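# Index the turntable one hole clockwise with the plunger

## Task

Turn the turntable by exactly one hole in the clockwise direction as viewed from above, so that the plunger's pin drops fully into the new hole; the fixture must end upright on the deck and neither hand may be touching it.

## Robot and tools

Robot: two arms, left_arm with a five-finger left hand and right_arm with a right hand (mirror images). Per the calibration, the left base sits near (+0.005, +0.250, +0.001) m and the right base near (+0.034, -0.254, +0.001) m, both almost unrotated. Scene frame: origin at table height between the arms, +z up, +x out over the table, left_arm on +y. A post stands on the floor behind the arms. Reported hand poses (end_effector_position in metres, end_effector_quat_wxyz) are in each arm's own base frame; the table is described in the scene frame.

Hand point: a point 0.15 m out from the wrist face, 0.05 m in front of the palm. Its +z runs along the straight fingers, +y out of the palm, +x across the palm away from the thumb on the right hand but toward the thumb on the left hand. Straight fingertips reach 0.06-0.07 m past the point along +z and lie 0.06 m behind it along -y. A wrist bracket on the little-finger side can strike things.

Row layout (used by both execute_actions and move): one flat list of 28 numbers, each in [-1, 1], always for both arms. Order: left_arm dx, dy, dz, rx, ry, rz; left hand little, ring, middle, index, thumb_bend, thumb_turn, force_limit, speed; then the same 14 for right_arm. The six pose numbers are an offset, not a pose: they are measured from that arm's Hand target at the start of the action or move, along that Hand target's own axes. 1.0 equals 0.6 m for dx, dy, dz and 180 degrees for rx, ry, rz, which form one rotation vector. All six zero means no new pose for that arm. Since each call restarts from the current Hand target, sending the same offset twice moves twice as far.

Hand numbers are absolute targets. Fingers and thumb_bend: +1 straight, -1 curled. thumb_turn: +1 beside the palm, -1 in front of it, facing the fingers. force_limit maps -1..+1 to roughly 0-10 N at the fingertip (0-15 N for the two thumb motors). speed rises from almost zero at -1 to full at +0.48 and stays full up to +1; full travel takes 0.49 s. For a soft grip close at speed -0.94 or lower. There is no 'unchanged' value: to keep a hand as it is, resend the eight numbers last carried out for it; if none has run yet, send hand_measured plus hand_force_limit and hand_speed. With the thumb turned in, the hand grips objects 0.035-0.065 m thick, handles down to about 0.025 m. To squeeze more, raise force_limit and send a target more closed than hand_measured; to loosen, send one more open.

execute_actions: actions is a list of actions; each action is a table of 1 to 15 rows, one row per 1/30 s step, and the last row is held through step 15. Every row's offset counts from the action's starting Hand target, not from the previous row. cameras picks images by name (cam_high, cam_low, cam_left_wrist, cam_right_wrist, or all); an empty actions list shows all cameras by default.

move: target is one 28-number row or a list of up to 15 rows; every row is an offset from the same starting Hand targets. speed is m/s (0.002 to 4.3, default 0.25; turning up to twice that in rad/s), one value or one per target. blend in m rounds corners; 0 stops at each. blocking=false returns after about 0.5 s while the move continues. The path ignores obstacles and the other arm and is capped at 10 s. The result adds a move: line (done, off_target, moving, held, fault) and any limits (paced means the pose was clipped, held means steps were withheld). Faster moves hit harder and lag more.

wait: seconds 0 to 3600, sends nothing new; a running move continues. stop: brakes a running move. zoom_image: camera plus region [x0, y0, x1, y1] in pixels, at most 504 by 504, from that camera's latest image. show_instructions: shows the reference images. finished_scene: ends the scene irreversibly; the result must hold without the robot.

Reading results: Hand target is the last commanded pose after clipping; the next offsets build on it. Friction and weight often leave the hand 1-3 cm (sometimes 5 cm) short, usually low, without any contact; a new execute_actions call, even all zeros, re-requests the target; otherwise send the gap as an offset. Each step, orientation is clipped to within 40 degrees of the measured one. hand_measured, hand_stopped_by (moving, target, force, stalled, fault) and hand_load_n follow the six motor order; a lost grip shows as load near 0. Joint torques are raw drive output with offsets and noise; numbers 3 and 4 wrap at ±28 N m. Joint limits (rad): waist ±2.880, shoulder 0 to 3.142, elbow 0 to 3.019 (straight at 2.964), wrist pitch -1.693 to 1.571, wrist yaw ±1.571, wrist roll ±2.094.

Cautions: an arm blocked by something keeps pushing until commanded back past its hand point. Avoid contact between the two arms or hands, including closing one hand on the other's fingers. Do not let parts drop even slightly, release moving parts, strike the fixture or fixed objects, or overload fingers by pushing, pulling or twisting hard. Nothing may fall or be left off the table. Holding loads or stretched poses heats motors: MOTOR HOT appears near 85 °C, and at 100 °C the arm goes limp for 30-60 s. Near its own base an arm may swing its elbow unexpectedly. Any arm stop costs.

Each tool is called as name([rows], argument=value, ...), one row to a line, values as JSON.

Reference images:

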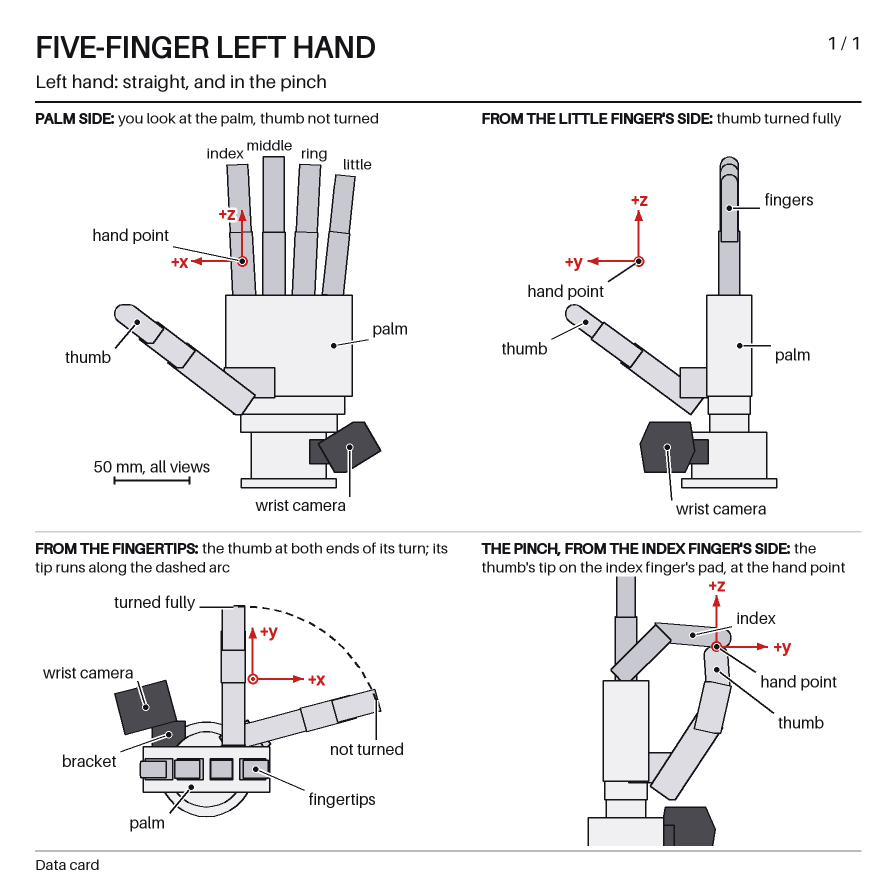

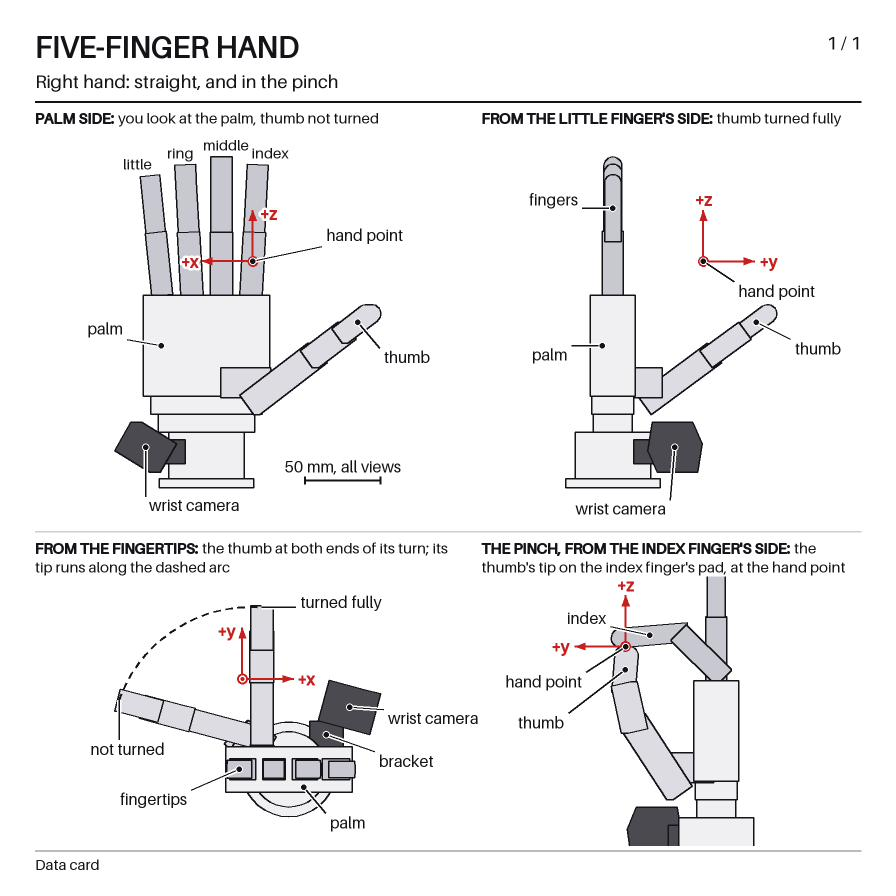

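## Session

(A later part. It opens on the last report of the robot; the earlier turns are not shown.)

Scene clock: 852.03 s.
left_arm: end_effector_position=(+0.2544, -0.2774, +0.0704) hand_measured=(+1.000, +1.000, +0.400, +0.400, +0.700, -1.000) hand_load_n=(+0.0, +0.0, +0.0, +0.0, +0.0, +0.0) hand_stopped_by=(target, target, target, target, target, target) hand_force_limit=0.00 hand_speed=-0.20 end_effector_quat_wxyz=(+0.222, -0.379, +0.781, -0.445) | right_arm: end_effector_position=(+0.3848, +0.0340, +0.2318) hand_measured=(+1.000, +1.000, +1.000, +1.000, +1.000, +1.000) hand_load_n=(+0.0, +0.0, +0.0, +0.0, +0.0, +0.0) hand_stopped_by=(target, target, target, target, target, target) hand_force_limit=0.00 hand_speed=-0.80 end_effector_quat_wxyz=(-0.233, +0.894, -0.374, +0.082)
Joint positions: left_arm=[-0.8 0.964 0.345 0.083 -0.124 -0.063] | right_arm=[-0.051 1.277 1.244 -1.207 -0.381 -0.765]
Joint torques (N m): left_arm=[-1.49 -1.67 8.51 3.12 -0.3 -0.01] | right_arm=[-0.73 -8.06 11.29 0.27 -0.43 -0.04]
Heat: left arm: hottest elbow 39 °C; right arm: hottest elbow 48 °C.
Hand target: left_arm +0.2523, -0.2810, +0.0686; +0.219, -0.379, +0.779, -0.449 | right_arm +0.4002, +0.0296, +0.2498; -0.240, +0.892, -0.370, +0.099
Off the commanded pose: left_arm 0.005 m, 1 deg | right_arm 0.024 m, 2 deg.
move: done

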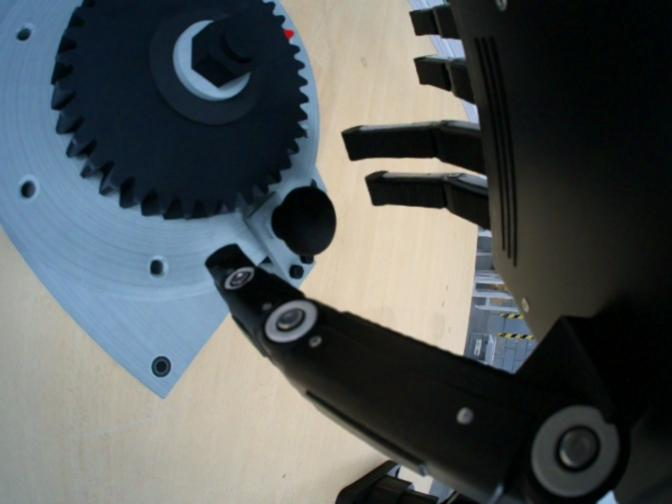

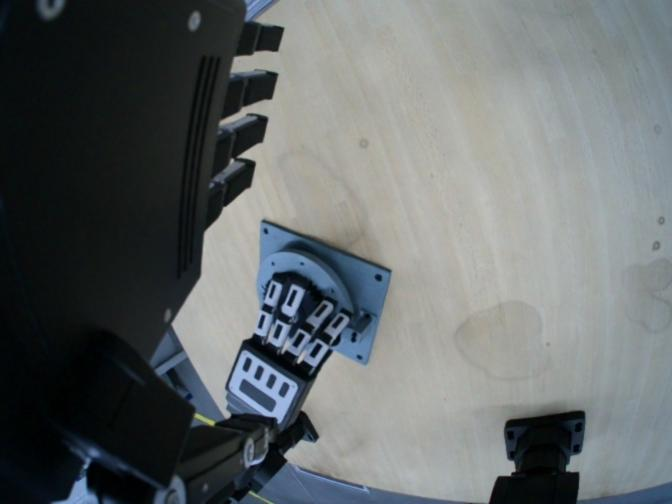

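zoom_image(camera="cam_left_wrist", region=[190, 130, 400, 300])

zoom_image(camera="cam_right_wrist", region=[220, 240, 400, 420])

Scaled by 2.400 from the camera's image (finer frame: 960x720).

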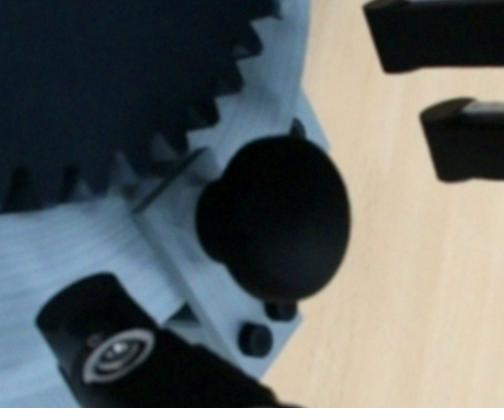

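Scaled by 2.800 from the camera's image (finer frame: 960x720).

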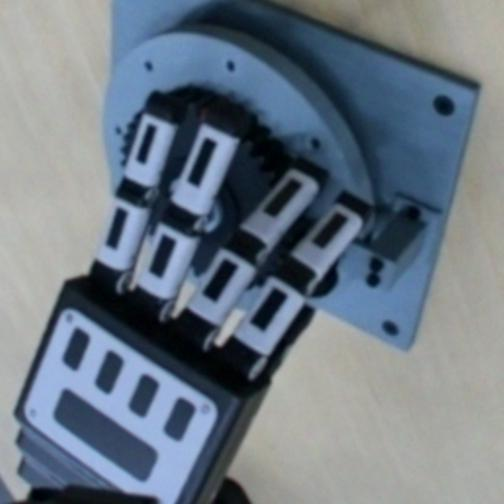

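move(target=[0,0,0,0,0,0,1,1,-0.2,-0.2,0.0,-1,-0.6,-0.9,0,0,0,0,0,0,1,1,1,1,1,1,0,-0.8], speed=0.05, cameras=["cam_left_wrist","cam_right_wrist"])

Scene clock: 877.47 s.
left_arm: end_effector_position=(+0.2561, -0.2779, +0.0717) hand_measured=(+1.000, +1.000, -0.046, -0.064, +0.396, -1.000) hand_load_n=(+0.0, +0.0, +1.0, +2.5, +3.0, +0.0) hand_stopped_by=(target, target, force, force, force, target) hand_force_limit=-0.60 hand_speed=-0.90 end_effector_quat_wxyz=(+0.224, -0.380, +0.778, -0.447) | right_arm: end_effector_position=(+0.3848, +0.0340, +0.2318) hand_measured=(+1.000, +1.000, +1.000, +1.000, +1.000, +1.000) hand_load_n=(+0.0, +0.0, +0.0, +0.0, +0.0, +0.0) hand_stopped_by=(target, target, target, target, target, target) hand_force_limit=0.00 hand_speed=-0.80 end_effector_quat_wxyz=(-0.233, +0.894, -0.374, +0.082)
Joint positions: left_arm=[-0.8 0.965 0.345 0.091 -0.129 -0.064] | right_arm=[-0.051 1.277 1.244 -1.207 -0.381 -0.765]
Joint torques (N m): left_arm=[-2.08 -1.79 8.4 2.66 -0.16 0.05] | right_arm=[-0.67 -8.06 11.29 0.27 -0.43 -0.04]
Heat: left arm: hottest elbow 36 °C; right arm: hottest elbow 48 °C.
Hand target: left_arm +0.2522, -0.2810, +0.0685; +0.219, -0.379, +0.779, -0.449 | right_arm +0.4002, +0.0296, +0.2498; -0.240, +0.892, -0.370, +0.099
Off the commanded pose: left_arm 0.006 m, 1 deg | right_arm 0.024 m, 2 deg.
move: done

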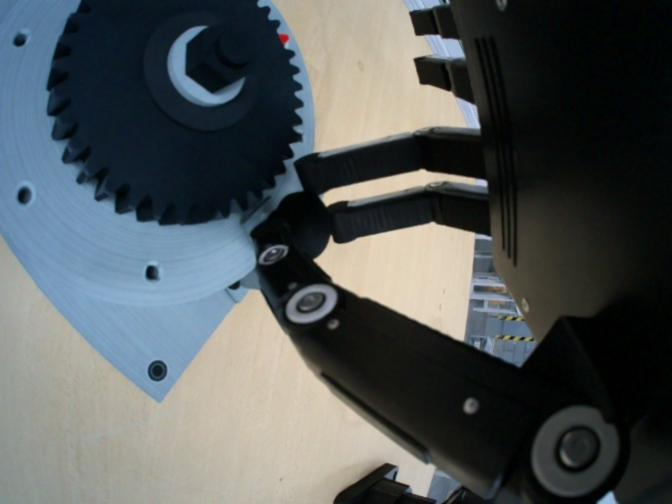

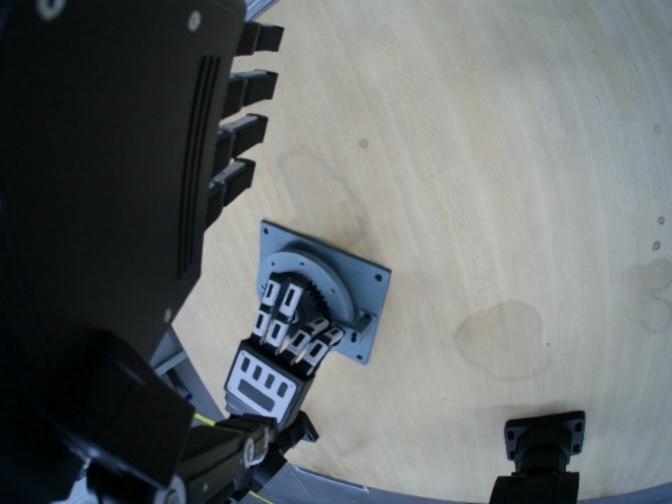

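zoom_image(camera="cam_left_wrist", region=[220, 140, 400, 300])

Scaled by 2.800 from the camera's image (finer frame: 960x720).

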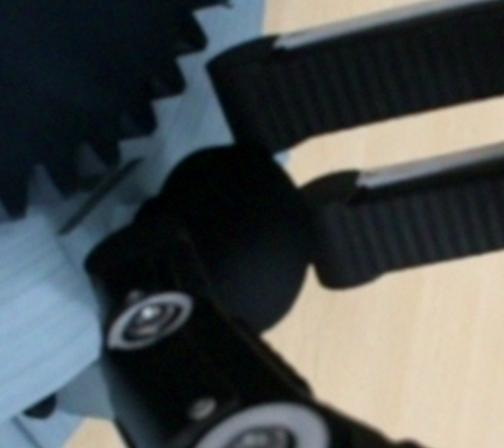

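move(target=[0,0,0,0,0,0,1,1,-0.35,-0.35,-0.1,-1,0.2,-0.85,0,0,0,0,0,0,1,1,1,1,1,1,0,-0.8], speed=0.05, cameras=["cam_left_wrist"])

Scene clock: 890.63 s.
left_arm: end_effector_position=(+0.2594, -0.2786, +0.0769) hand_measured=(+1.000, +1.000, -0.292, -0.348, +0.246, -1.000) hand_load_n=(+0.0, -0.5, +7.0, +7.5, +9.5, +0.5) hand_stopped_by=(target, target, force, force, force, target) hand_force_limit=0.20 hand_speed=-0.85 end_effector_quat_wxyz=(+0.231, -0.381, +0.772, -0.453) | right_arm: end_effector_position=(+0.3848, +0.0340, +0.2318) hand_measured=(+1.000, +1.000, +1.000, +1.000, +1.000, +1.000) hand_load_n=(+0.0, +0.0, +0.0, +0.0, +0.0, +0.0) hand_stopped_by=(target, target, target, target, target, target) hand_force_limit=0.00 hand_speed=-0.80 end_effector_quat_wxyz=(-0.233, +0.894, -0.374, +0.082)
Joint positions: left_arm=[-0.8 0.957 0.345 0.104 -0.138 -0.064] | right_arm=[-0.051 1.277 1.244 -1.207 -0.381 -0.765]
Joint torques (N m): left_arm=[-1.67 -0.97 8.5 2.14 0.14 0] | right_arm=[-0.62 -8.12 11.32 0.27 -0.43 -0.04]
Heat: left arm: hottest elbow 35 °C; right arm: hottest elbow 49 °C.
Hand target: left_arm +0.2523, -0.2810, +0.0685; +0.219, -0.379, +0.779, -0.449 | right_arm +0.4002, +0.0296, +0.2498; -0.240, +0.892, -0.370, +0.099
Off the commanded pose: left_arm 0.011 m, 2 deg | right_arm 0.024 m, 2 deg.
move: done

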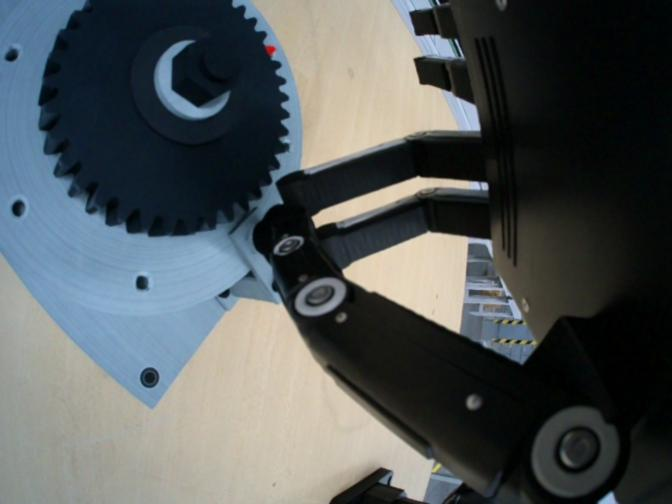

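zoom_image(camera="cam_left_wrist", region=[220, 140, 400, 300])

Scaled by 2.800 from the camera's image (finer frame: 960x720).

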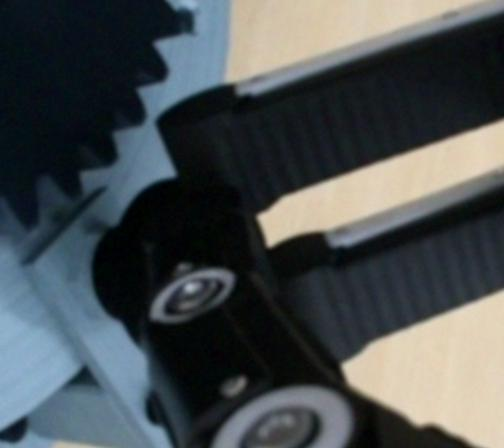

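move([
  [0,0,0,0,0,0,1,1,1,0.24,0.5,-0.75,0,-0.5,0,0,0,0,0,0,1,1,1,1,1,1,0,-0.8],
  [0,-0.06,-0.0345,0,0,0,1,1,1,0.24,0.5,-0.75,0,-0.5,0,0,0,0,0,0,1,1,1,1,1,1,0,-0.8],
  [-0.0278,-0.0583,-0.0373,0,-0.0544,0.0967,1,1,1,0.24,0.5,-0.75,0,-0.5,0,0,0,0,0,0,1,1,1,1,1,1,0,-0.8],
], speed=0.08, cameras=["cam_left_wrist","cam_right_wrist"])

Scene clock: 1077.40 s.
left_arm: end_effector_position=(+0.2492, -0.2463, +0.0820) hand_measured=(+1.000, +1.000, +1.000, +0.240, +0.500, -0.750) hand_load_n=(+0.0, +0.0, +0.0, +0.5, +0.0, +0.0) hand_stopped_by=(target, target, target, target, target, target) hand_force_limit=0.00 hand_speed=-0.50 end_effector_quat_wxyz=(+0.343, -0.300, +0.815, -0.357) | right_arm: end_effector_position=(+0.3848, +0.0340, +0.2318) hand_measured=(+1.000, +1.000, +1.000, +1.000, +1.000, +1.000) hand_load_n=(+0.0, +0.0, +0.0, +0.0, +0.0, +0.0) hand_stopped_by=(target, target, target, target, target, target) hand_force_limit=0.00 hand_speed=-0.80 end_effector_quat_wxyz=(-0.233, +0.894, -0.374, +0.082)
Joint positions: left_arm=[-0.949 0.873 0.371 -0.092 -0.422 0.143] | right_arm=[-0.051 1.277 1.244 -1.207 -0.381 -0.765]
Joint torques (N m): left_arm=[-2.2 -0.62 14.31 2.15 -0.45 0.24] | right_arm=[-0.67 -8.06 11.28 0.27 -0.42 -0.04]
Heat: left arm: hottest elbow 35 °C; right arm: hottest elbow 51 °C.
Hand target: left_arm +0.2611, -0.2666, +0.1099; +0.349, -0.294, +0.806, -0.377 | right_arm +0.4002, +0.0296, +0.2498; -0.240, +0.892, -0.370, +0.099
Off the commanded pose: left_arm 0.037 m, 3 deg | right_arm 0.024 m, 2 deg.
move: off_target (left_arm)

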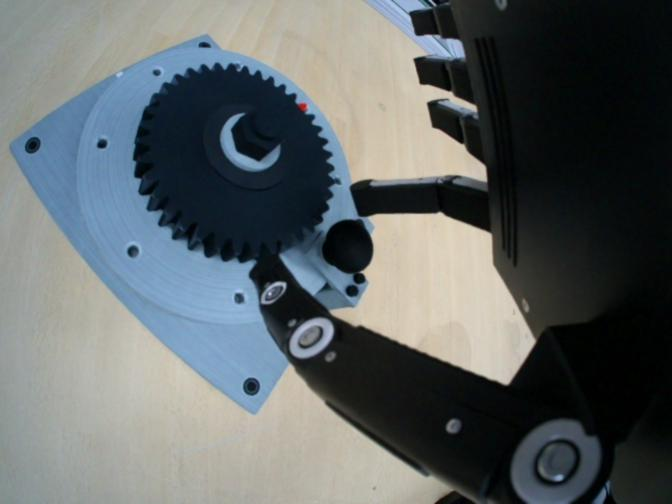

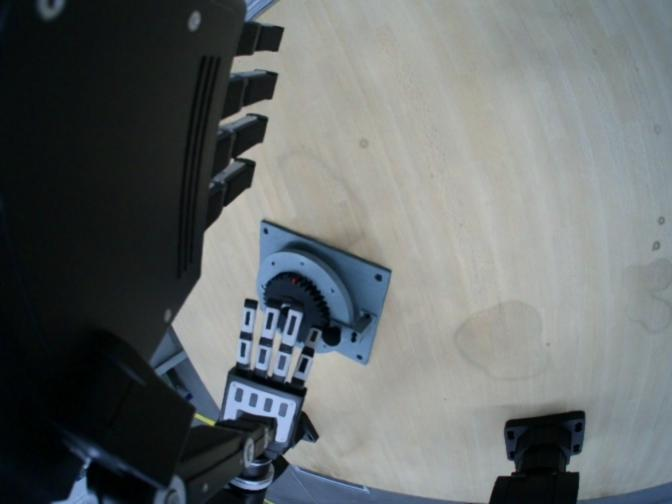

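zoom_image(camera="cam_left_wrist", region=[230, 150, 430, 320])

Scaled by 2.520 from the camera's image (finer frame: 960x720).

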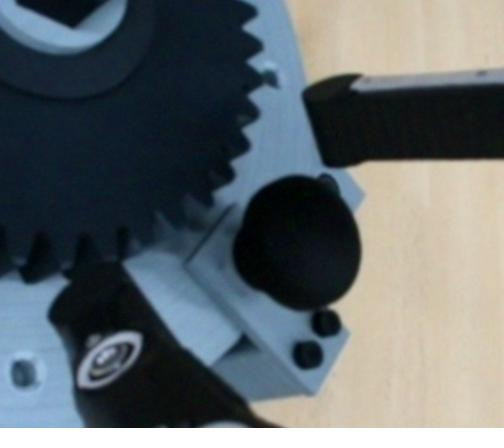

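move(target=[0.0,-0.0354,-0.0212,0,0,0,1,1,1,0.24,0.5,-0.75,0,-0.5,0,0,0,0,0,0,1,1,1,1,1,1,0,-0.8], speed=0.08)

Scene clock: 1250.50 s.
left_arm: end_effector_position=(+0.2470, -0.2535, +0.1003) hand_measured=(+1.000, +1.000, +1.000, +0.240, +0.500, -0.750) hand_load_n=(+0.0, -0.5, +0.0, +0.0, +0.0, -0.5) hand_stopped_by=(target, target, target, target, target, target) hand_force_limit=0.00 hand_speed=-0.50 end_effector_quat_wxyz=(+0.345, -0.292, +0.820, -0.350) | right_arm: end_effector_position=(+0.3848, +0.0340, +0.2318) hand_measured=(+1.000, +1.000, +1.000, +1.000, +1.000, +1.000) hand_load_n=(+0.0, +0.0, +0.0, +0.0, +0.0, +0.0) hand_stopped_by=(target, target, target, target, target, target) hand_force_limit=0.00 hand_speed=-0.80 end_effector_quat_wxyz=(-0.233, +0.894, -0.374, +0.082)
Joint positions: left_arm=[-0.98 0.861 0.426 -0.176 -0.448 0.143] | right_arm=[-0.051 1.277 1.244 -1.207 -0.381 -0.765]
Joint torques (N m): left_arm=[-1.9 -2.43 14.31 1.55 -0.44 0.03] | right_arm=[-0.73 -8.06 11.3 0.25 -0.43 -0.03]
Heat: left arm: hottest elbow 47 °C; right arm: hottest elbow 53 °C.
Hand target: left_arm +0.2556, -0.2731, +0.1332; +0.349, -0.294, +0.806, -0.377 | right_arm +0.4002, +0.0296, +0.2498; -0.240, +0.892, -0.370, +0.099
Off the commanded pose: left_arm 0.039 m, 4 deg | right_arm 0.024 m, 2 deg.
move: off_target (left_arm)

move(target=[0.0175,-0.031,0.03,0,0,0,1,1,1,0.24,0.5,-0.75,0,-0.5,0,0,0,0,0,0,1,1,1,1,1,1,0,-0.8], speed=0.08, cameras=["cam_left_wrist"])

Scene clock: 1260.23 s.
left_arm: end_effector_position=(+0.2542, -0.2720, +0.1049) hand_measured=(+1.000, +1.000, +1.000, +0.240, +0.500, -0.750) hand_load_n=(+0.0, -0.5, +0.0, +0.0, +0.0, +0.0) hand_stopped_by=(target, target, target, target, target, target) hand_force_limit=0.00 hand_speed=-0.50 end_effector_quat_wxyz=(+0.345, -0.289, +0.824, -0.344) | right_arm: end_effector_position=(+0.3848, +0.0340, +0.2318) hand_measured=(+1.000, +1.000, +1.000, +1.000, +1.000, +1.000) hand_load_n=(+0.0, +0.0, +0.0, +0.0, +0.0, +0.0) hand_stopped_by=(target, target, target, target, target, target) hand_force_limit=0.00 hand_speed=-0.80 end_effector_quat_wxyz=(-0.233, +0.894, -0.374, +0.082)
Joint positions: left_arm=[-0.998 0.936 0.481 -0.173 -0.462 0.136] | right_arm=[-0.051 1.277 1.244 -1.207 -0.381 -0.765]
Joint torques (N m): left_arm=[-2.26 -1.96 14.58 2.96 -0.45 -0.03] | right_arm=[-0.67 -8.23 11.32 0.25 -0.42 -0.04]
Heat: left arm: hottest elbow 49 °C; right arm: hottest elbow 53 °C.
Hand target: left_arm +0.2675, -0.2981, +0.1363; +0.349, -0.294, +0.806, -0.377 | right_arm +0.4002, +0.0296, +0.2498; -0.240, +0.892, -0.370, +0.099
Off the commanded pose: left_arm 0.043 m, 4 deg | right_arm 0.024 m, 2 deg.
move: off_target (left_arm)

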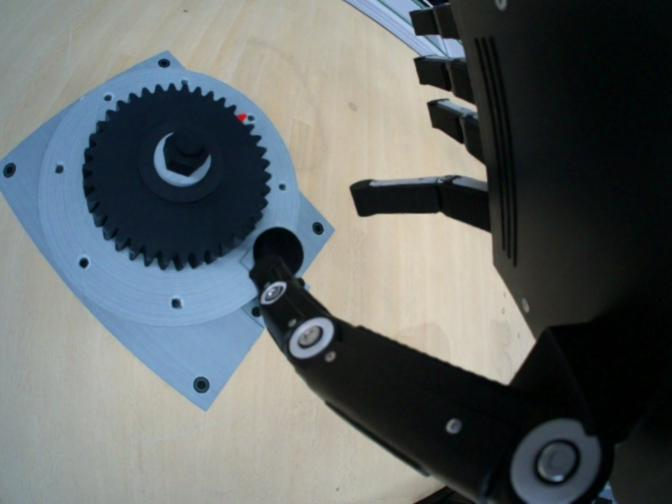

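move(target=[0.0125,0.0943,0.0165,0,0,0,1,1,1,0.24,0.5,-0.75,0,-0.5,0,0,0,0,0,0,1,1,1,1,1,1,0,-0.8], speed=0.06, cameras=["cam_left_wrist"])

Scene clock: 1281.73 s.
left_arm: end_effector_position=(+0.2561, -0.2780, +0.0853) hand_measured=(+1.000, +1.000, +1.000, +0.240, +0.500, -0.750) hand_load_n=(+0.0, +0.0, +0.0, +0.0, +0.0, +0.0) hand_stopped_by=(target, target, target, target, target, target) hand_force_limit=0.00 hand_speed=-0.50 end_effector_quat_wxyz=(+0.348, -0.291, +0.808, -0.375) | right_arm: end_effector_position=(+0.3848, +0.0340, +0.2318) hand_measured=(+1.000, +1.000, +1.000, +1.000, +1.000, +1.000) hand_load_n=(+0.0, -0.5, +0.0, +0.0, -0.5, +0.0) hand_stopped_by=(target, target, target, target, target, target) hand_force_limit=0.00 hand_speed=-0.80 end_effector_quat_wxyz=(-0.233, +0.894, -0.374, +0.082)
Joint positions: left_arm=[-0.997 0.973 0.405 0.01 -0.451 0.136] | right_arm=[-0.051 1.277 1.244 -1.207 -0.381 -0.765]
Joint torques (N m): left_arm=[-0.26 -1.55 8.72 2.74 -0.32 0.09] | right_arm=[-0.67 -8.12 11.29 0.27 -0.43 -0.04]
Heat: left arm: hottest elbow 51 °C; right arm: hottest elbow 53 °C.
Hand target: left_arm +0.2589, -0.2769, +0.0829; +0.349, -0.294, +0.806, -0.377 | right_arm +0.4002, +0.0296, +0.2498; -0.240, +0.892, -0.370, +0.099
Off the commanded pose: left_arm 0.004 m, 1 deg | right_arm 0.024 m, 2 deg.
move: done

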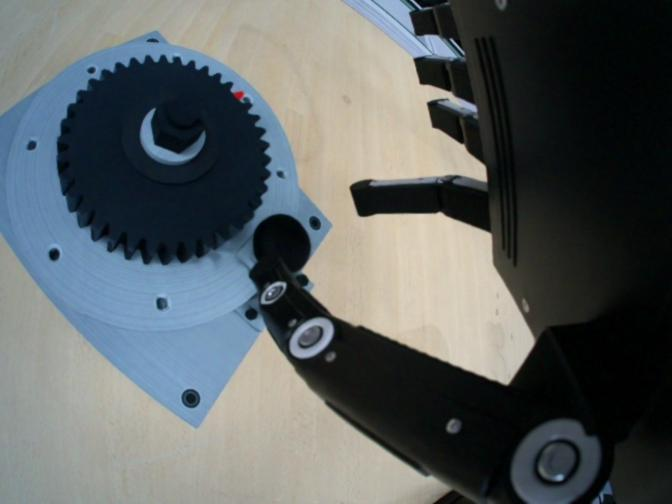

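move(target=[-0.002,0.0368,0.012,0,0,0,1,1,1,0.24,0.5,-0.75,0,-0.5,0,0,0,0,0,0,1,1,1,1,1,1,0,-0.8], speed=0.04, cameras=["cam_left_wrist"])

zoom_image(camera="cam_left_wrist", region=[230, 150, 430, 320])

Scene clock: 1306.43 s.
left_arm: end_effector_position=(+0.2573, -0.2694, +0.0645) hand_measured=(+1.000, +1.000, +1.000, +0.240, +0.500, -0.750) hand_load_n=(+0.0, +0.0, +0.0, +0.0, +0.0, +0.0) hand_stopped_by=(target, target, target, target, target, target) hand_force_limit=0.00 hand_speed=-0.50 end_effector_quat_wxyz=(+0.346, -0.295, +0.807, -0.378) | right_arm: end_effector_position=(+0.3848, +0.0340, +0.2318) hand_measured=(+1.000, +1.000, +1.000, +1.000, +1.000, +1.000) hand_load_n=(+0.0, +0.0, +0.0, +0.0, +0.0, +0.0) hand_stopped_by=(target, target, target, target, target, target) hand_force_limit=0.00 hand_speed=-0.80 end_effector_quat_wxyz=(-0.233, +0.894, -0.374, +0.082)
Joint positions: left_arm=[-0.97 1.004 0.353 0.101 -0.427 0.142] | right_arm=[-0.051 1.277 1.244 -1.207 -0.381 -0.765]
Joint torques (N m): left_arm=[0.09 -1.67 8.29 3.17 -0.29 0.23] | right_arm=[-0.62 -8.06 11.3 0.28 -0.42 -0.03]
Heat: left arm: hottest elbow 45 °C; right arm: hottest elbow 53 °C.
Hand target: left_arm +0.2606, -0.2669, +0.0621; +0.349, -0.294, +0.806, -0.377 | right_arm +0.4002, +0.0296, +0.2498; -0.240, +0.892, -0.370, +0.099
Off the commanded pose: left_arm 0.005 m, 0 deg | right_arm 0.024 m, 2 deg.
move: done

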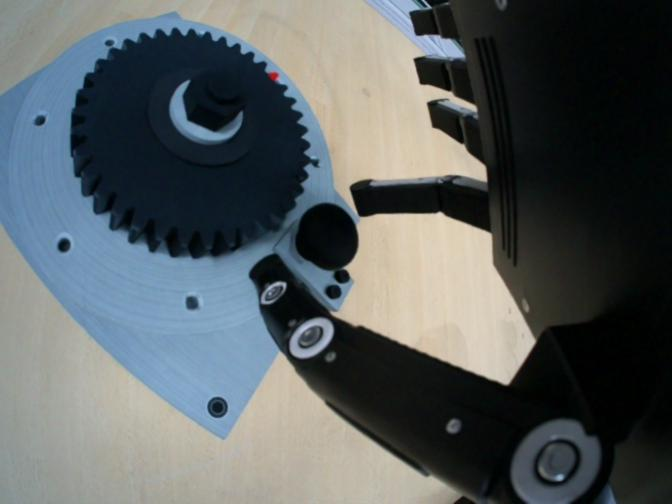

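Scaled by 2.520 from the camera's image (finer frame: 960x720).

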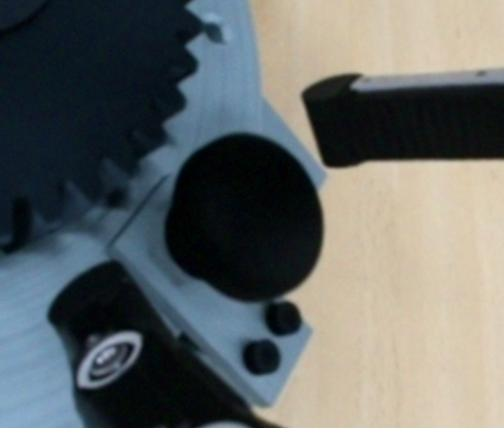

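move(target=[0,0,0,0,0,0,1,1,1,-0.4,-0.2,-0.75,-0.6,-0.9,0,0,0,0,0,0,1,1,1,1,1,1,0,-0.8], speed=0.05, cameras=["cam_left_wrist"])

zoom_image(camera="cam_left_wrist", region=[230, 150, 430, 320])

Scene clock: 1316.27 s.
left_arm: end_effector_position=(+0.2580, -0.2698, +0.0648) hand_measured=(+1.000, +1.000, +1.000, +0.018, +0.306, -0.750) hand_load_n=(+0.0, +0.0, +0.0, +3.0, +3.0, +0.5) hand_stopped_by=(target, target, target, force, force, target) hand_force_limit=-0.60 hand_speed=-0.90 end_effector_quat_wxyz=(+0.346, -0.295, +0.806, -0.379) | right_arm: end_effector_position=(+0.3848, +0.0340, +0.2318) hand_measured=(+1.000, +1.000, +1.000, +1.000, +1.000, +1.000) hand_load_n=(+0.0, +0.0, +0.0, +0.0, +0.0, +0.0) hand_stopped_by=(target, target, target, target, target, target) hand_force_limit=0.00 hand_speed=-0.80 end_effector_quat_wxyz=(-0.233, +0.894, -0.374, +0.082)
Joint positions: left_arm=[-0.969 1.005 0.353 0.105 -0.426 0.143] | right_arm=[-0.051 1.277 1.244 -1.207 -0.381 -0.765]
Joint torques (N m): left_arm=[0.5 -2.73 8.14 2.89 -0.32 0.17] | right_arm=[-0.67 -8.12 11.29 0.24 -0.43 -0.04]
Heat: left arm: hottest elbow 44 °C; right arm: hottest elbow 53 °C.
Hand target: left_arm +0.2606, -0.2669, +0.0621; +0.349, -0.294, +0.806, -0.377 | right_arm +0.4002, +0.0296, +0.2498; -0.240, +0.892, -0.370, +0.099
Off the commanded pose: left_arm 0.005 m, 0 deg | right_arm 0.024 m, 2 deg.
move: done

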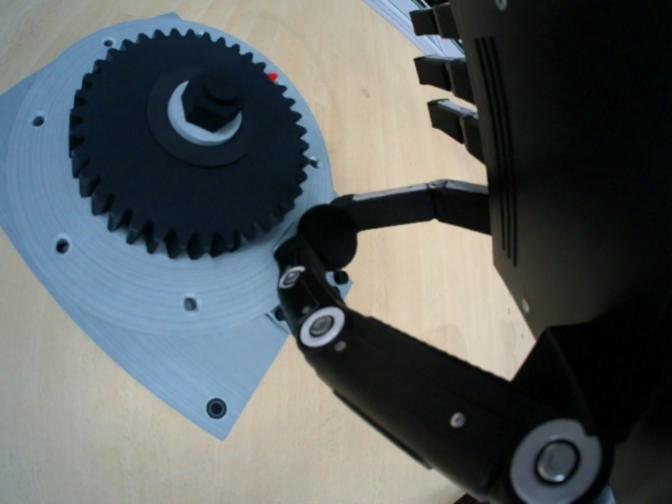

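Scaled by 2.520 from the camera's image (finer frame: 960x720).

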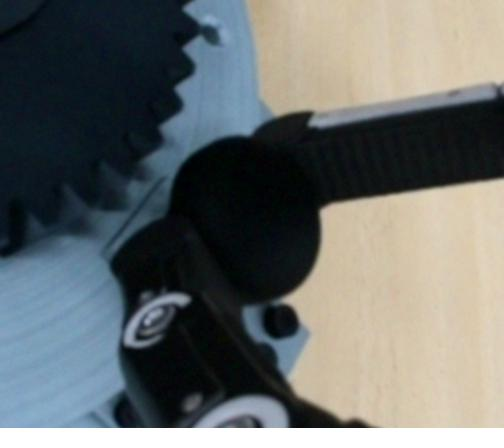

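move([
  [0,0,0,0,0,0,1,1,1,0.24,0.5,-0.75,-0.6,-0.7,0,0,0,0,0,0,1,1,1,1,1,1,0,-0.8],
  [0.004,0.0108,0.0063,0,0,0,1,1,1,0.24,0.5,-0.75,-0.6,-0.7,0,0,0,0,0,0,1,1,1,1,1,1,0,-0.8],
], speed=0.03, cameras=["cam_left_wrist"])

zoom_image(camera="cam_left_wrist", region=[230, 150, 430, 320])

Scene clock: 1358.93 s.
left_arm: end_effector_position=(+0.2576, -0.2691, +0.0563) hand_measured=(+1.000, +1.000, +1.000, +0.240, +0.500, -0.750) hand_load_n=(+0.0, +0.0, +0.0, +0.0, +0.0, +0.0) hand_stopped_by=(target, target, target, target, target, target) hand_force_limit=-0.60 hand_speed=-0.70 end_effector_quat_wxyz=(+0.346, -0.295, +0.807, -0.377) | right_arm: end_effector_position=(+0.3848, +0.0340, +0.2318) hand_measured=(+1.000, +1.000, +1.000, +1.000, +1.000, +1.000) hand_load_n=(+0.0, -0.5, -0.5, +0.0, +0.0, +0.0) hand_stopped_by=(target, target, target, target, target, target) hand_force_limit=0.00 hand_speed=-0.80 end_effector_quat_wxyz=(-0.233, +0.894, -0.374, +0.082)
Joint positions: left_arm=[-0.969 1.03 0.339 0.14 -0.426 0.143] | right_arm=[-0.051 1.277 1.244 -1.207 -0.381 -0.765]
Joint torques (N m): left_arm=[-0.38 -1.67 7.92 3 -0.34 0.22] | right_arm=[-0.73 -8.23 11.29 0.28 -0.42 -0.04]
Heat: left arm: hottest elbow 41 °C; right arm: hottest elbow 54 °C.
Hand target: left_arm +0.2609, -0.2667, +0.0542; +0.349, -0.294, +0.806, -0.377 | right_arm +0.4002, +0.0296, +0.2498; -0.240, +0.892, -0.370, +0.099
Off the commanded pose: left_arm 0.004 m, 0 deg | right_arm 0.024 m, 2 deg.
move: done

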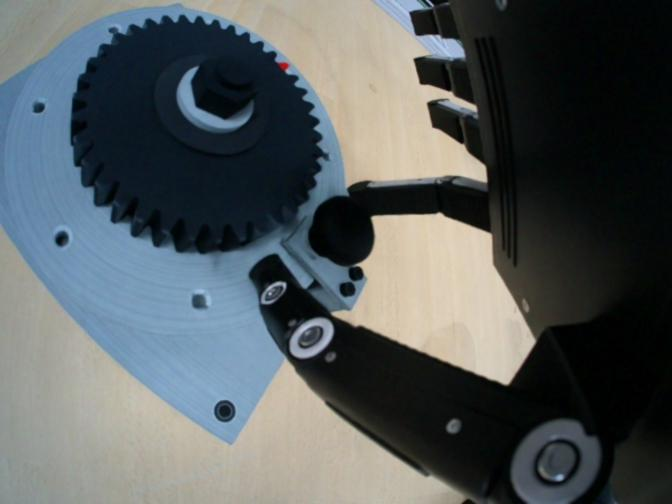

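Scaled by 2.520 from the camera's image (finer frame: 960x720).

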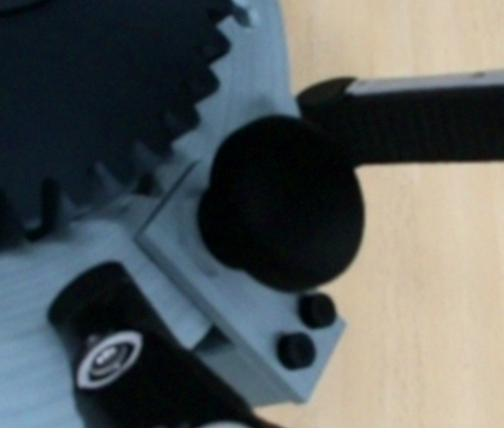

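move(target=[0,0,0,0,0,0,1,1,1,-0.4,-0.2,-0.75,-0.6,-0.9,0,0,0,0,0,0,1,1,1,1,1,1,0,-0.8], speed=0.05, cameras=["cam_left_wrist"])

zoom_image(camera="cam_left_wrist", region=[230, 150, 430, 320])

Scene clock: 1368.37 s.
left_arm: end_effector_position=(+0.2576, -0.2687, +0.0550) hand_measured=(+1.000, +1.000, +1.000, -0.010, +0.238, -0.750) hand_load_n=(+0.0, +0.0, +0.0, +3.5, +3.0, +0.5) hand_stopped_by=(target, target, target, force, force, target) hand_force_limit=-0.60 hand_speed=-0.90 end_effector_quat_wxyz=(+0.345, -0.295, +0.807, -0.377) | right_arm: end_effector_position=(+0.3848, +0.0340, +0.2318) hand_measured=(+1.000, +1.000, +1.000, +1.000, +1.000, +1.000) hand_load_n=(+0.0, +0.0, +0.0, +0.0, +0.0, +0.0) hand_stopped_by=(target, target, target, target, target, target) hand_force_limit=0.00 hand_speed=-0.80 end_effector_quat_wxyz=(-0.233, +0.894, -0.374, +0.082)
Joint positions: left_arm=[-0.967 1.033 0.338 0.143 -0.425 0.143] | right_arm=[-0.051 1.277 1.244 -1.207 -0.381 -0.765]
Joint torques (N m): left_arm=[-0.09 -1.49 8.17 2.84 -0.32 0.18] | right_arm=[-0.67 -8.23 11.29 0.25 -0.43 -0.05]
Heat: left arm: hottest elbow 40 °C; right arm: hottest elbow 54 °C.
Hand target: left_arm +0.2608, -0.2667, +0.0542; +0.349, -0.294, +0.806, -0.377 | right_arm +0.4002, +0.0296, +0.2498; -0.240, +0.892, -0.370, +0.099
Off the commanded pose: left_arm 0.004 m, 1 deg | right_arm 0.024 m, 2 deg.
move: done

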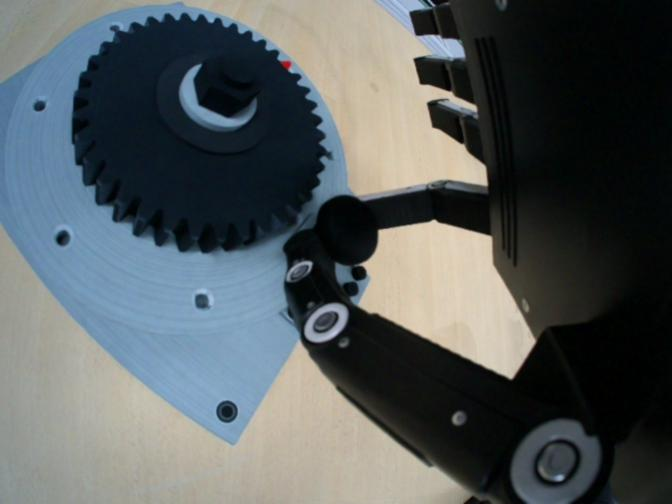

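Scaled by 2.520 from the camera's image (finer frame: 960x720).

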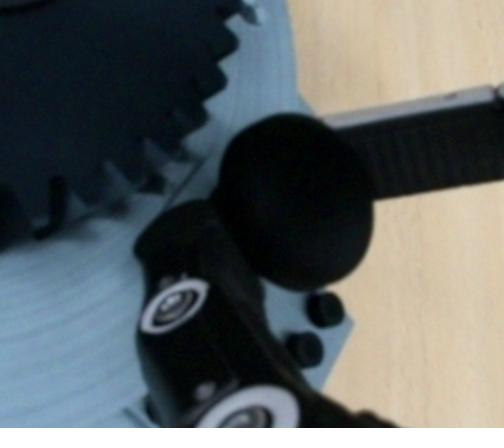

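move(target=[0,0,0,0,0,0,1,1,1,-0.45,-0.25,-0.75,0.1,-0.85,0,0,0,0,0,0,1,1,1,1,1,1,0,-0.8], speed=0.05, cameras=["cam_left_wrist"])

zoom_image(camera="cam_left_wrist", region=[230, 150, 430, 320])

Scene clock: 1377.70 s.
left_arm: end_effector_position=(+0.2571, -0.2680, +0.0536) hand_measured=(+1.000, +1.000, +1.000, -0.020, +0.188, -0.750) hand_load_n=(+0.0, +0.0, +0.0, +9.5, +8.5, +0.5) hand_stopped_by=(target, target, target, force, force, target) hand_force_limit=0.10 hand_speed=-0.85 end_effector_quat_wxyz=(+0.345, -0.295, +0.808, -0.375) | right_arm: end_effector_position=(+0.3848, +0.0340, +0.2318) hand_measured=(+1.000, +1.000, +1.000, +1.000, +1.000, +1.000) hand_load_n=(+0.0, +0.0, -0.5, +0.0, +0.0, +0.0) hand_stopped_by=(target, target, target, target, target, target) hand_force_limit=0.00 hand_speed=-0.80 end_effector_quat_wxyz=(-0.233, +0.894, -0.374, +0.082)
Joint positions: left_arm=[-0.967 1.035 0.336 0.143 -0.424 0.143] | right_arm=[-0.051 1.277 1.244 -1.207 -0.381 -0.765]
Joint torques (N m): left_arm=[-0.15 -1.96 8.01 2.8 -0.33 0.17] | right_arm=[-0.62 -8.18 11.32 0.27 -0.43 -0.05]
Heat: left arm: hottest elbow 40 °C; right arm: hottest elbow 54 °C.
Hand target: left_arm +0.2608, -0.2667, +0.0541; +0.349, -0.294, +0.806, -0.377 | right_arm +0.4002, +0.0296, +0.2498; -0.240, +0.892, -0.370, +0.099
Off the commanded pose: left_arm 0.004 m, 1 deg | right_arm 0.024 m, 2 deg.
move: done

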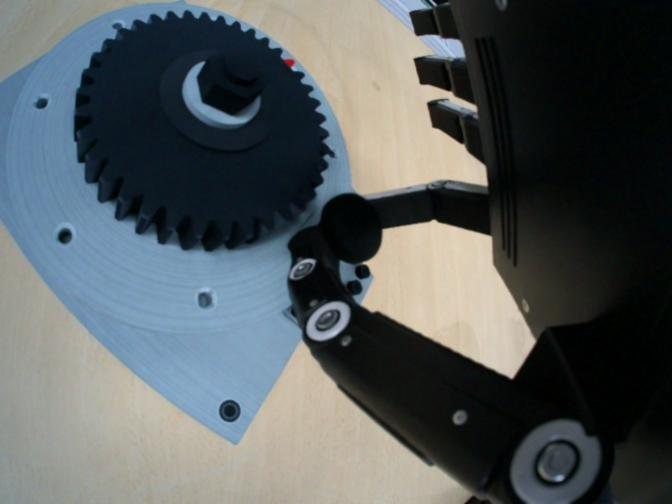

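Scaled by 2.520 from the camera's image (finer frame: 960x720).

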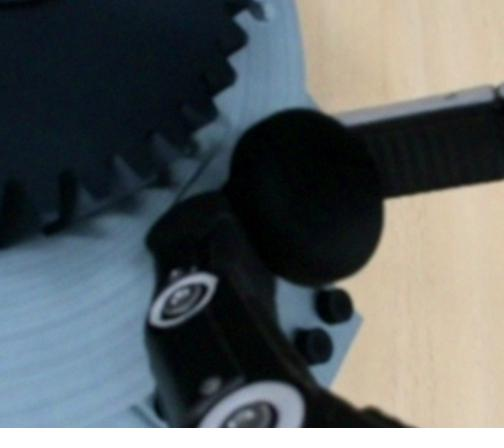

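move(target=[-0.0114,-0.0271,-0.0157,0,0,0,1,1,1,-0.45,-0.25,-0.75,0.1,-0.85,0,0,0,0,0,0,1,1,1,1,1,1,0,-0.8], speed=0.03, cameras=["cam_left_wrist"])

zoom_image(camera="cam_left_wrist", region=[230, 150, 430, 320])

Scene clock: 1390.10 s.
left_arm: end_effector_position=(+0.2510, -0.2617, +0.0539) hand_measured=(+1.000, +1.000, +1.000, -0.020, +0.188, -0.750) hand_load_n=(+0.0, +0.0, +0.0, +11.0, +8.5, +2.5) hand_stopped_by=(target, target, target, force, force, target) hand_force_limit=0.10 hand_speed=-0.85 end_effector_quat_wxyz=(+0.339, -0.292, +0.816, -0.366) | right_arm: end_effector_position=(+0.3848, +0.0340, +0.2318) hand_measured=(+1.000, +1.000, +1.000, +1.000, +1.000, +1.000) hand_load_n=(+0.0, -0.5, +0.0, +0.0, +0.0, +0.0) hand_stopped_by=(target, target, target, target, target, target) hand_force_limit=0.00 hand_speed=-0.80 end_effector_quat_wxyz=(-0.233, +0.894, -0.374, +0.082)
Joint positions: left_arm=[-0.967 1 0.336 0.082 -0.416 0.143] | right_arm=[-0.051 1.277 1.244 -1.207 -0.381 -0.765]
Joint torques (N m): left_arm=[-0.03 -3.72 10.89 1.33 -0.64 0.23] | right_arm=[-0.67 -8.18 11.28 0.25 -0.44 -0.04]
Heat: left arm: hottest elbow 40 °C; right arm: hottest elbow 54 °C.
Hand target: left_arm +0.2609, -0.2666, +0.0742; +0.349, -0.294, +0.806, -0.377 | right_arm +0.4002, +0.0296, +0.2498; -0.240, +0.892, -0.370, +0.099
Off the commanded pose: left_arm 0.023 m, 2 deg | right_arm 0.024 m, 2 deg.
move: off_target (left_arm)

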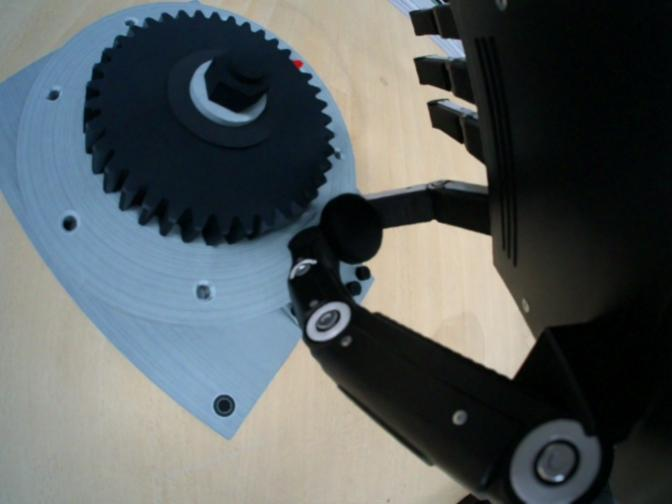

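Scaled by 2.520 from the camera's image (finer frame: 960x720).

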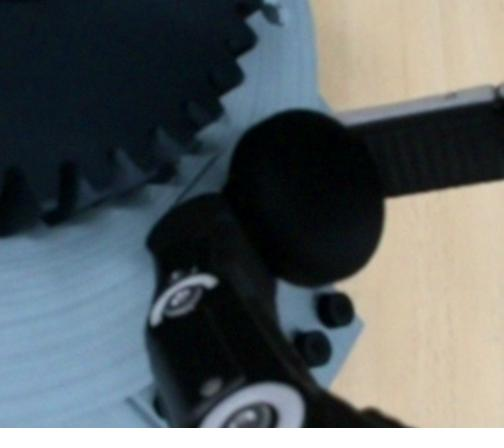

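move(target=[-0.0085,-0.0203,-0.0118,0,0,0,1,1,1,-0.45,-0.25,-0.75,0.1,-0.85,0,0,0,0,0,0,1,1,1,1,1,1,0,-0.8], speed=0.03, cameras=["all"])

zoom_image(camera="cam_left_wrist", region=[230, 150, 430, 320])

zoom_image(camera="cam_right_wrist", region=[230, 220, 410, 390])

Scene clock: 1404.10 s.
left_arm: end_effector_position=(+0.2443, -0.2534, +0.0549) hand_measured=(+1.000, +1.000, +1.000, -0.020, +0.188, -0.750) hand_load_n=(+0.0, +0.0, +0.0, +12.0, +9.0, +2.5) hand_stopped_by=(target, target, target, force, force, target) hand_force_limit=0.10 hand_speed=-0.85 end_effector_quat_wxyz=(+0.334, -0.291, +0.823, -0.355) | right_arm: end_effector_position=(+0.3848, +0.0340, +0.2318) hand_measured=(+1.000, +1.000, +1.000, +1.000, +1.000, +1.000) hand_load_n=(+0.0, +0.0, +0.0, +0.0, +0.0, +0.0) hand_stopped_by=(target, target, target, target, target, target) hand_force_limit=0.00 hand_speed=-0.80 end_effector_quat_wxyz=(-0.233, +0.894, -0.374, +0.082)
Joint positions: left_arm=[-0.967 0.959 0.336 0.012 -0.412 0.141] | right_arm=[-0.051 1.277 1.244 -1.207 -0.381 -0.765]
Joint torques (N m): left_arm=[-0.21 -3.55 13.49 1.44 -0.78 0.26] | right_arm=[-0.73 -8.12 11.3 0.25 -0.43 -0.04]
Heat: left arm: hottest elbow 41 °C; right arm: hottest elbow 54 °C.
Hand target: left_arm +0.2609, -0.2666, +0.0892; +0.349, -0.294, +0.806, -0.377 | right_arm +0.4002, +0.0296, +0.2498; -0.240, +0.892, -0.370, +0.099
Off the commanded pose: left_arm 0.040 m, 4 deg | right_arm 0.024 m, 2 deg.
move: off_target (left_arm)

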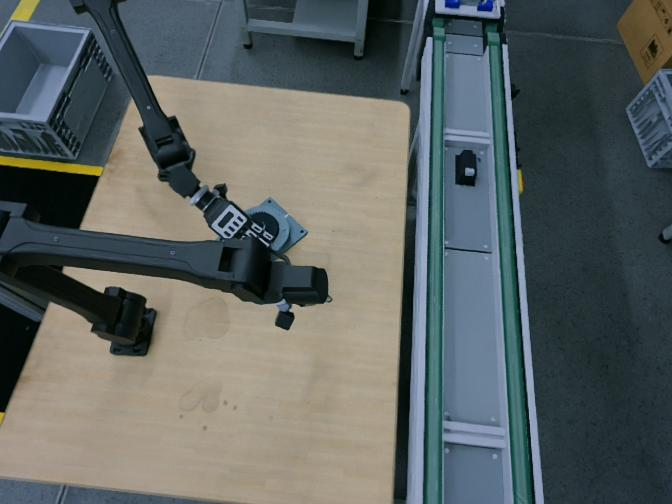

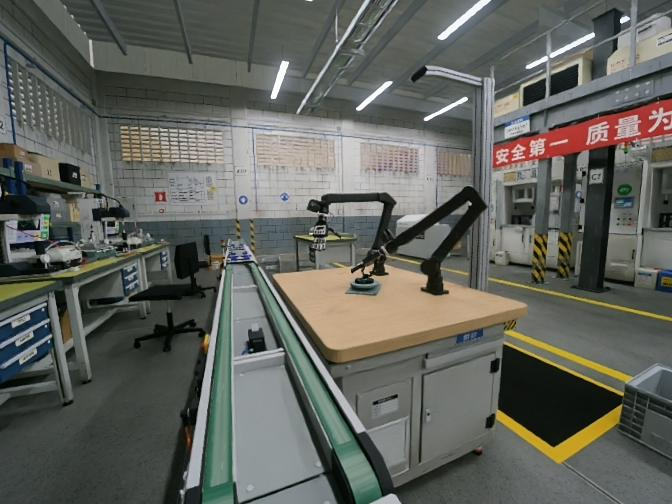

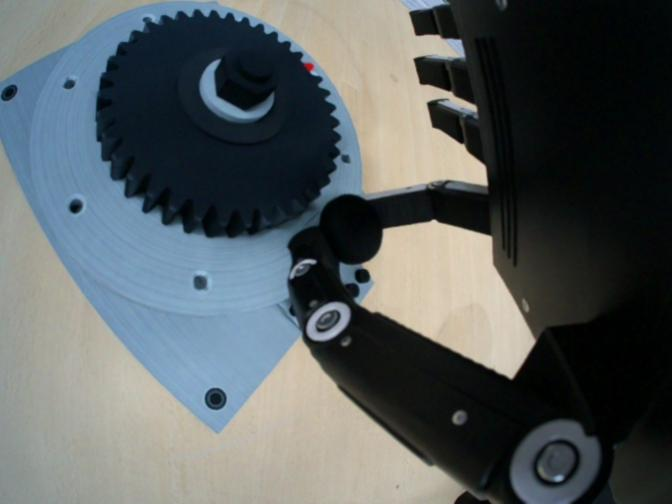

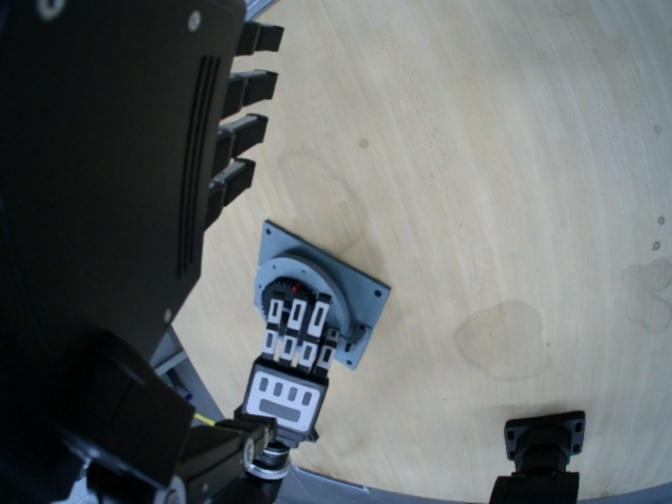

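Scaled by 2.520 from the camera's image (finer frame: 960x720).

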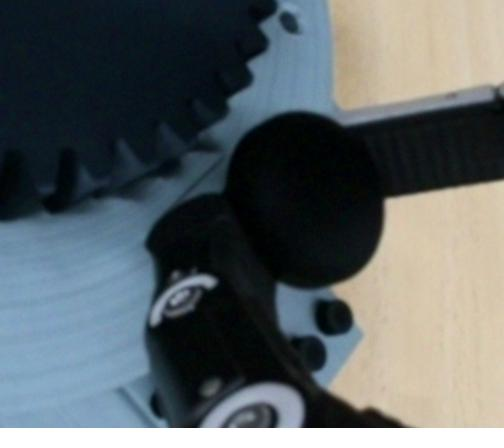

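Scaled by 2.800 from the camera's image (finer frame: 960x720).

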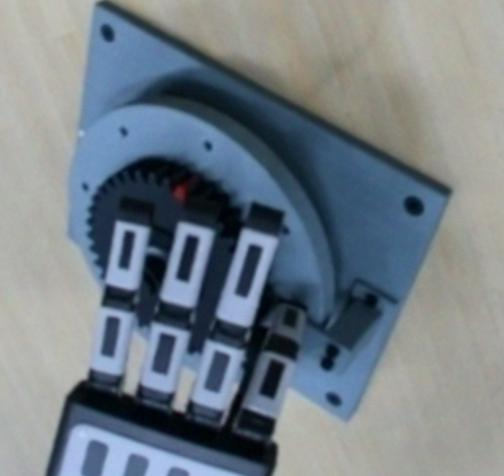

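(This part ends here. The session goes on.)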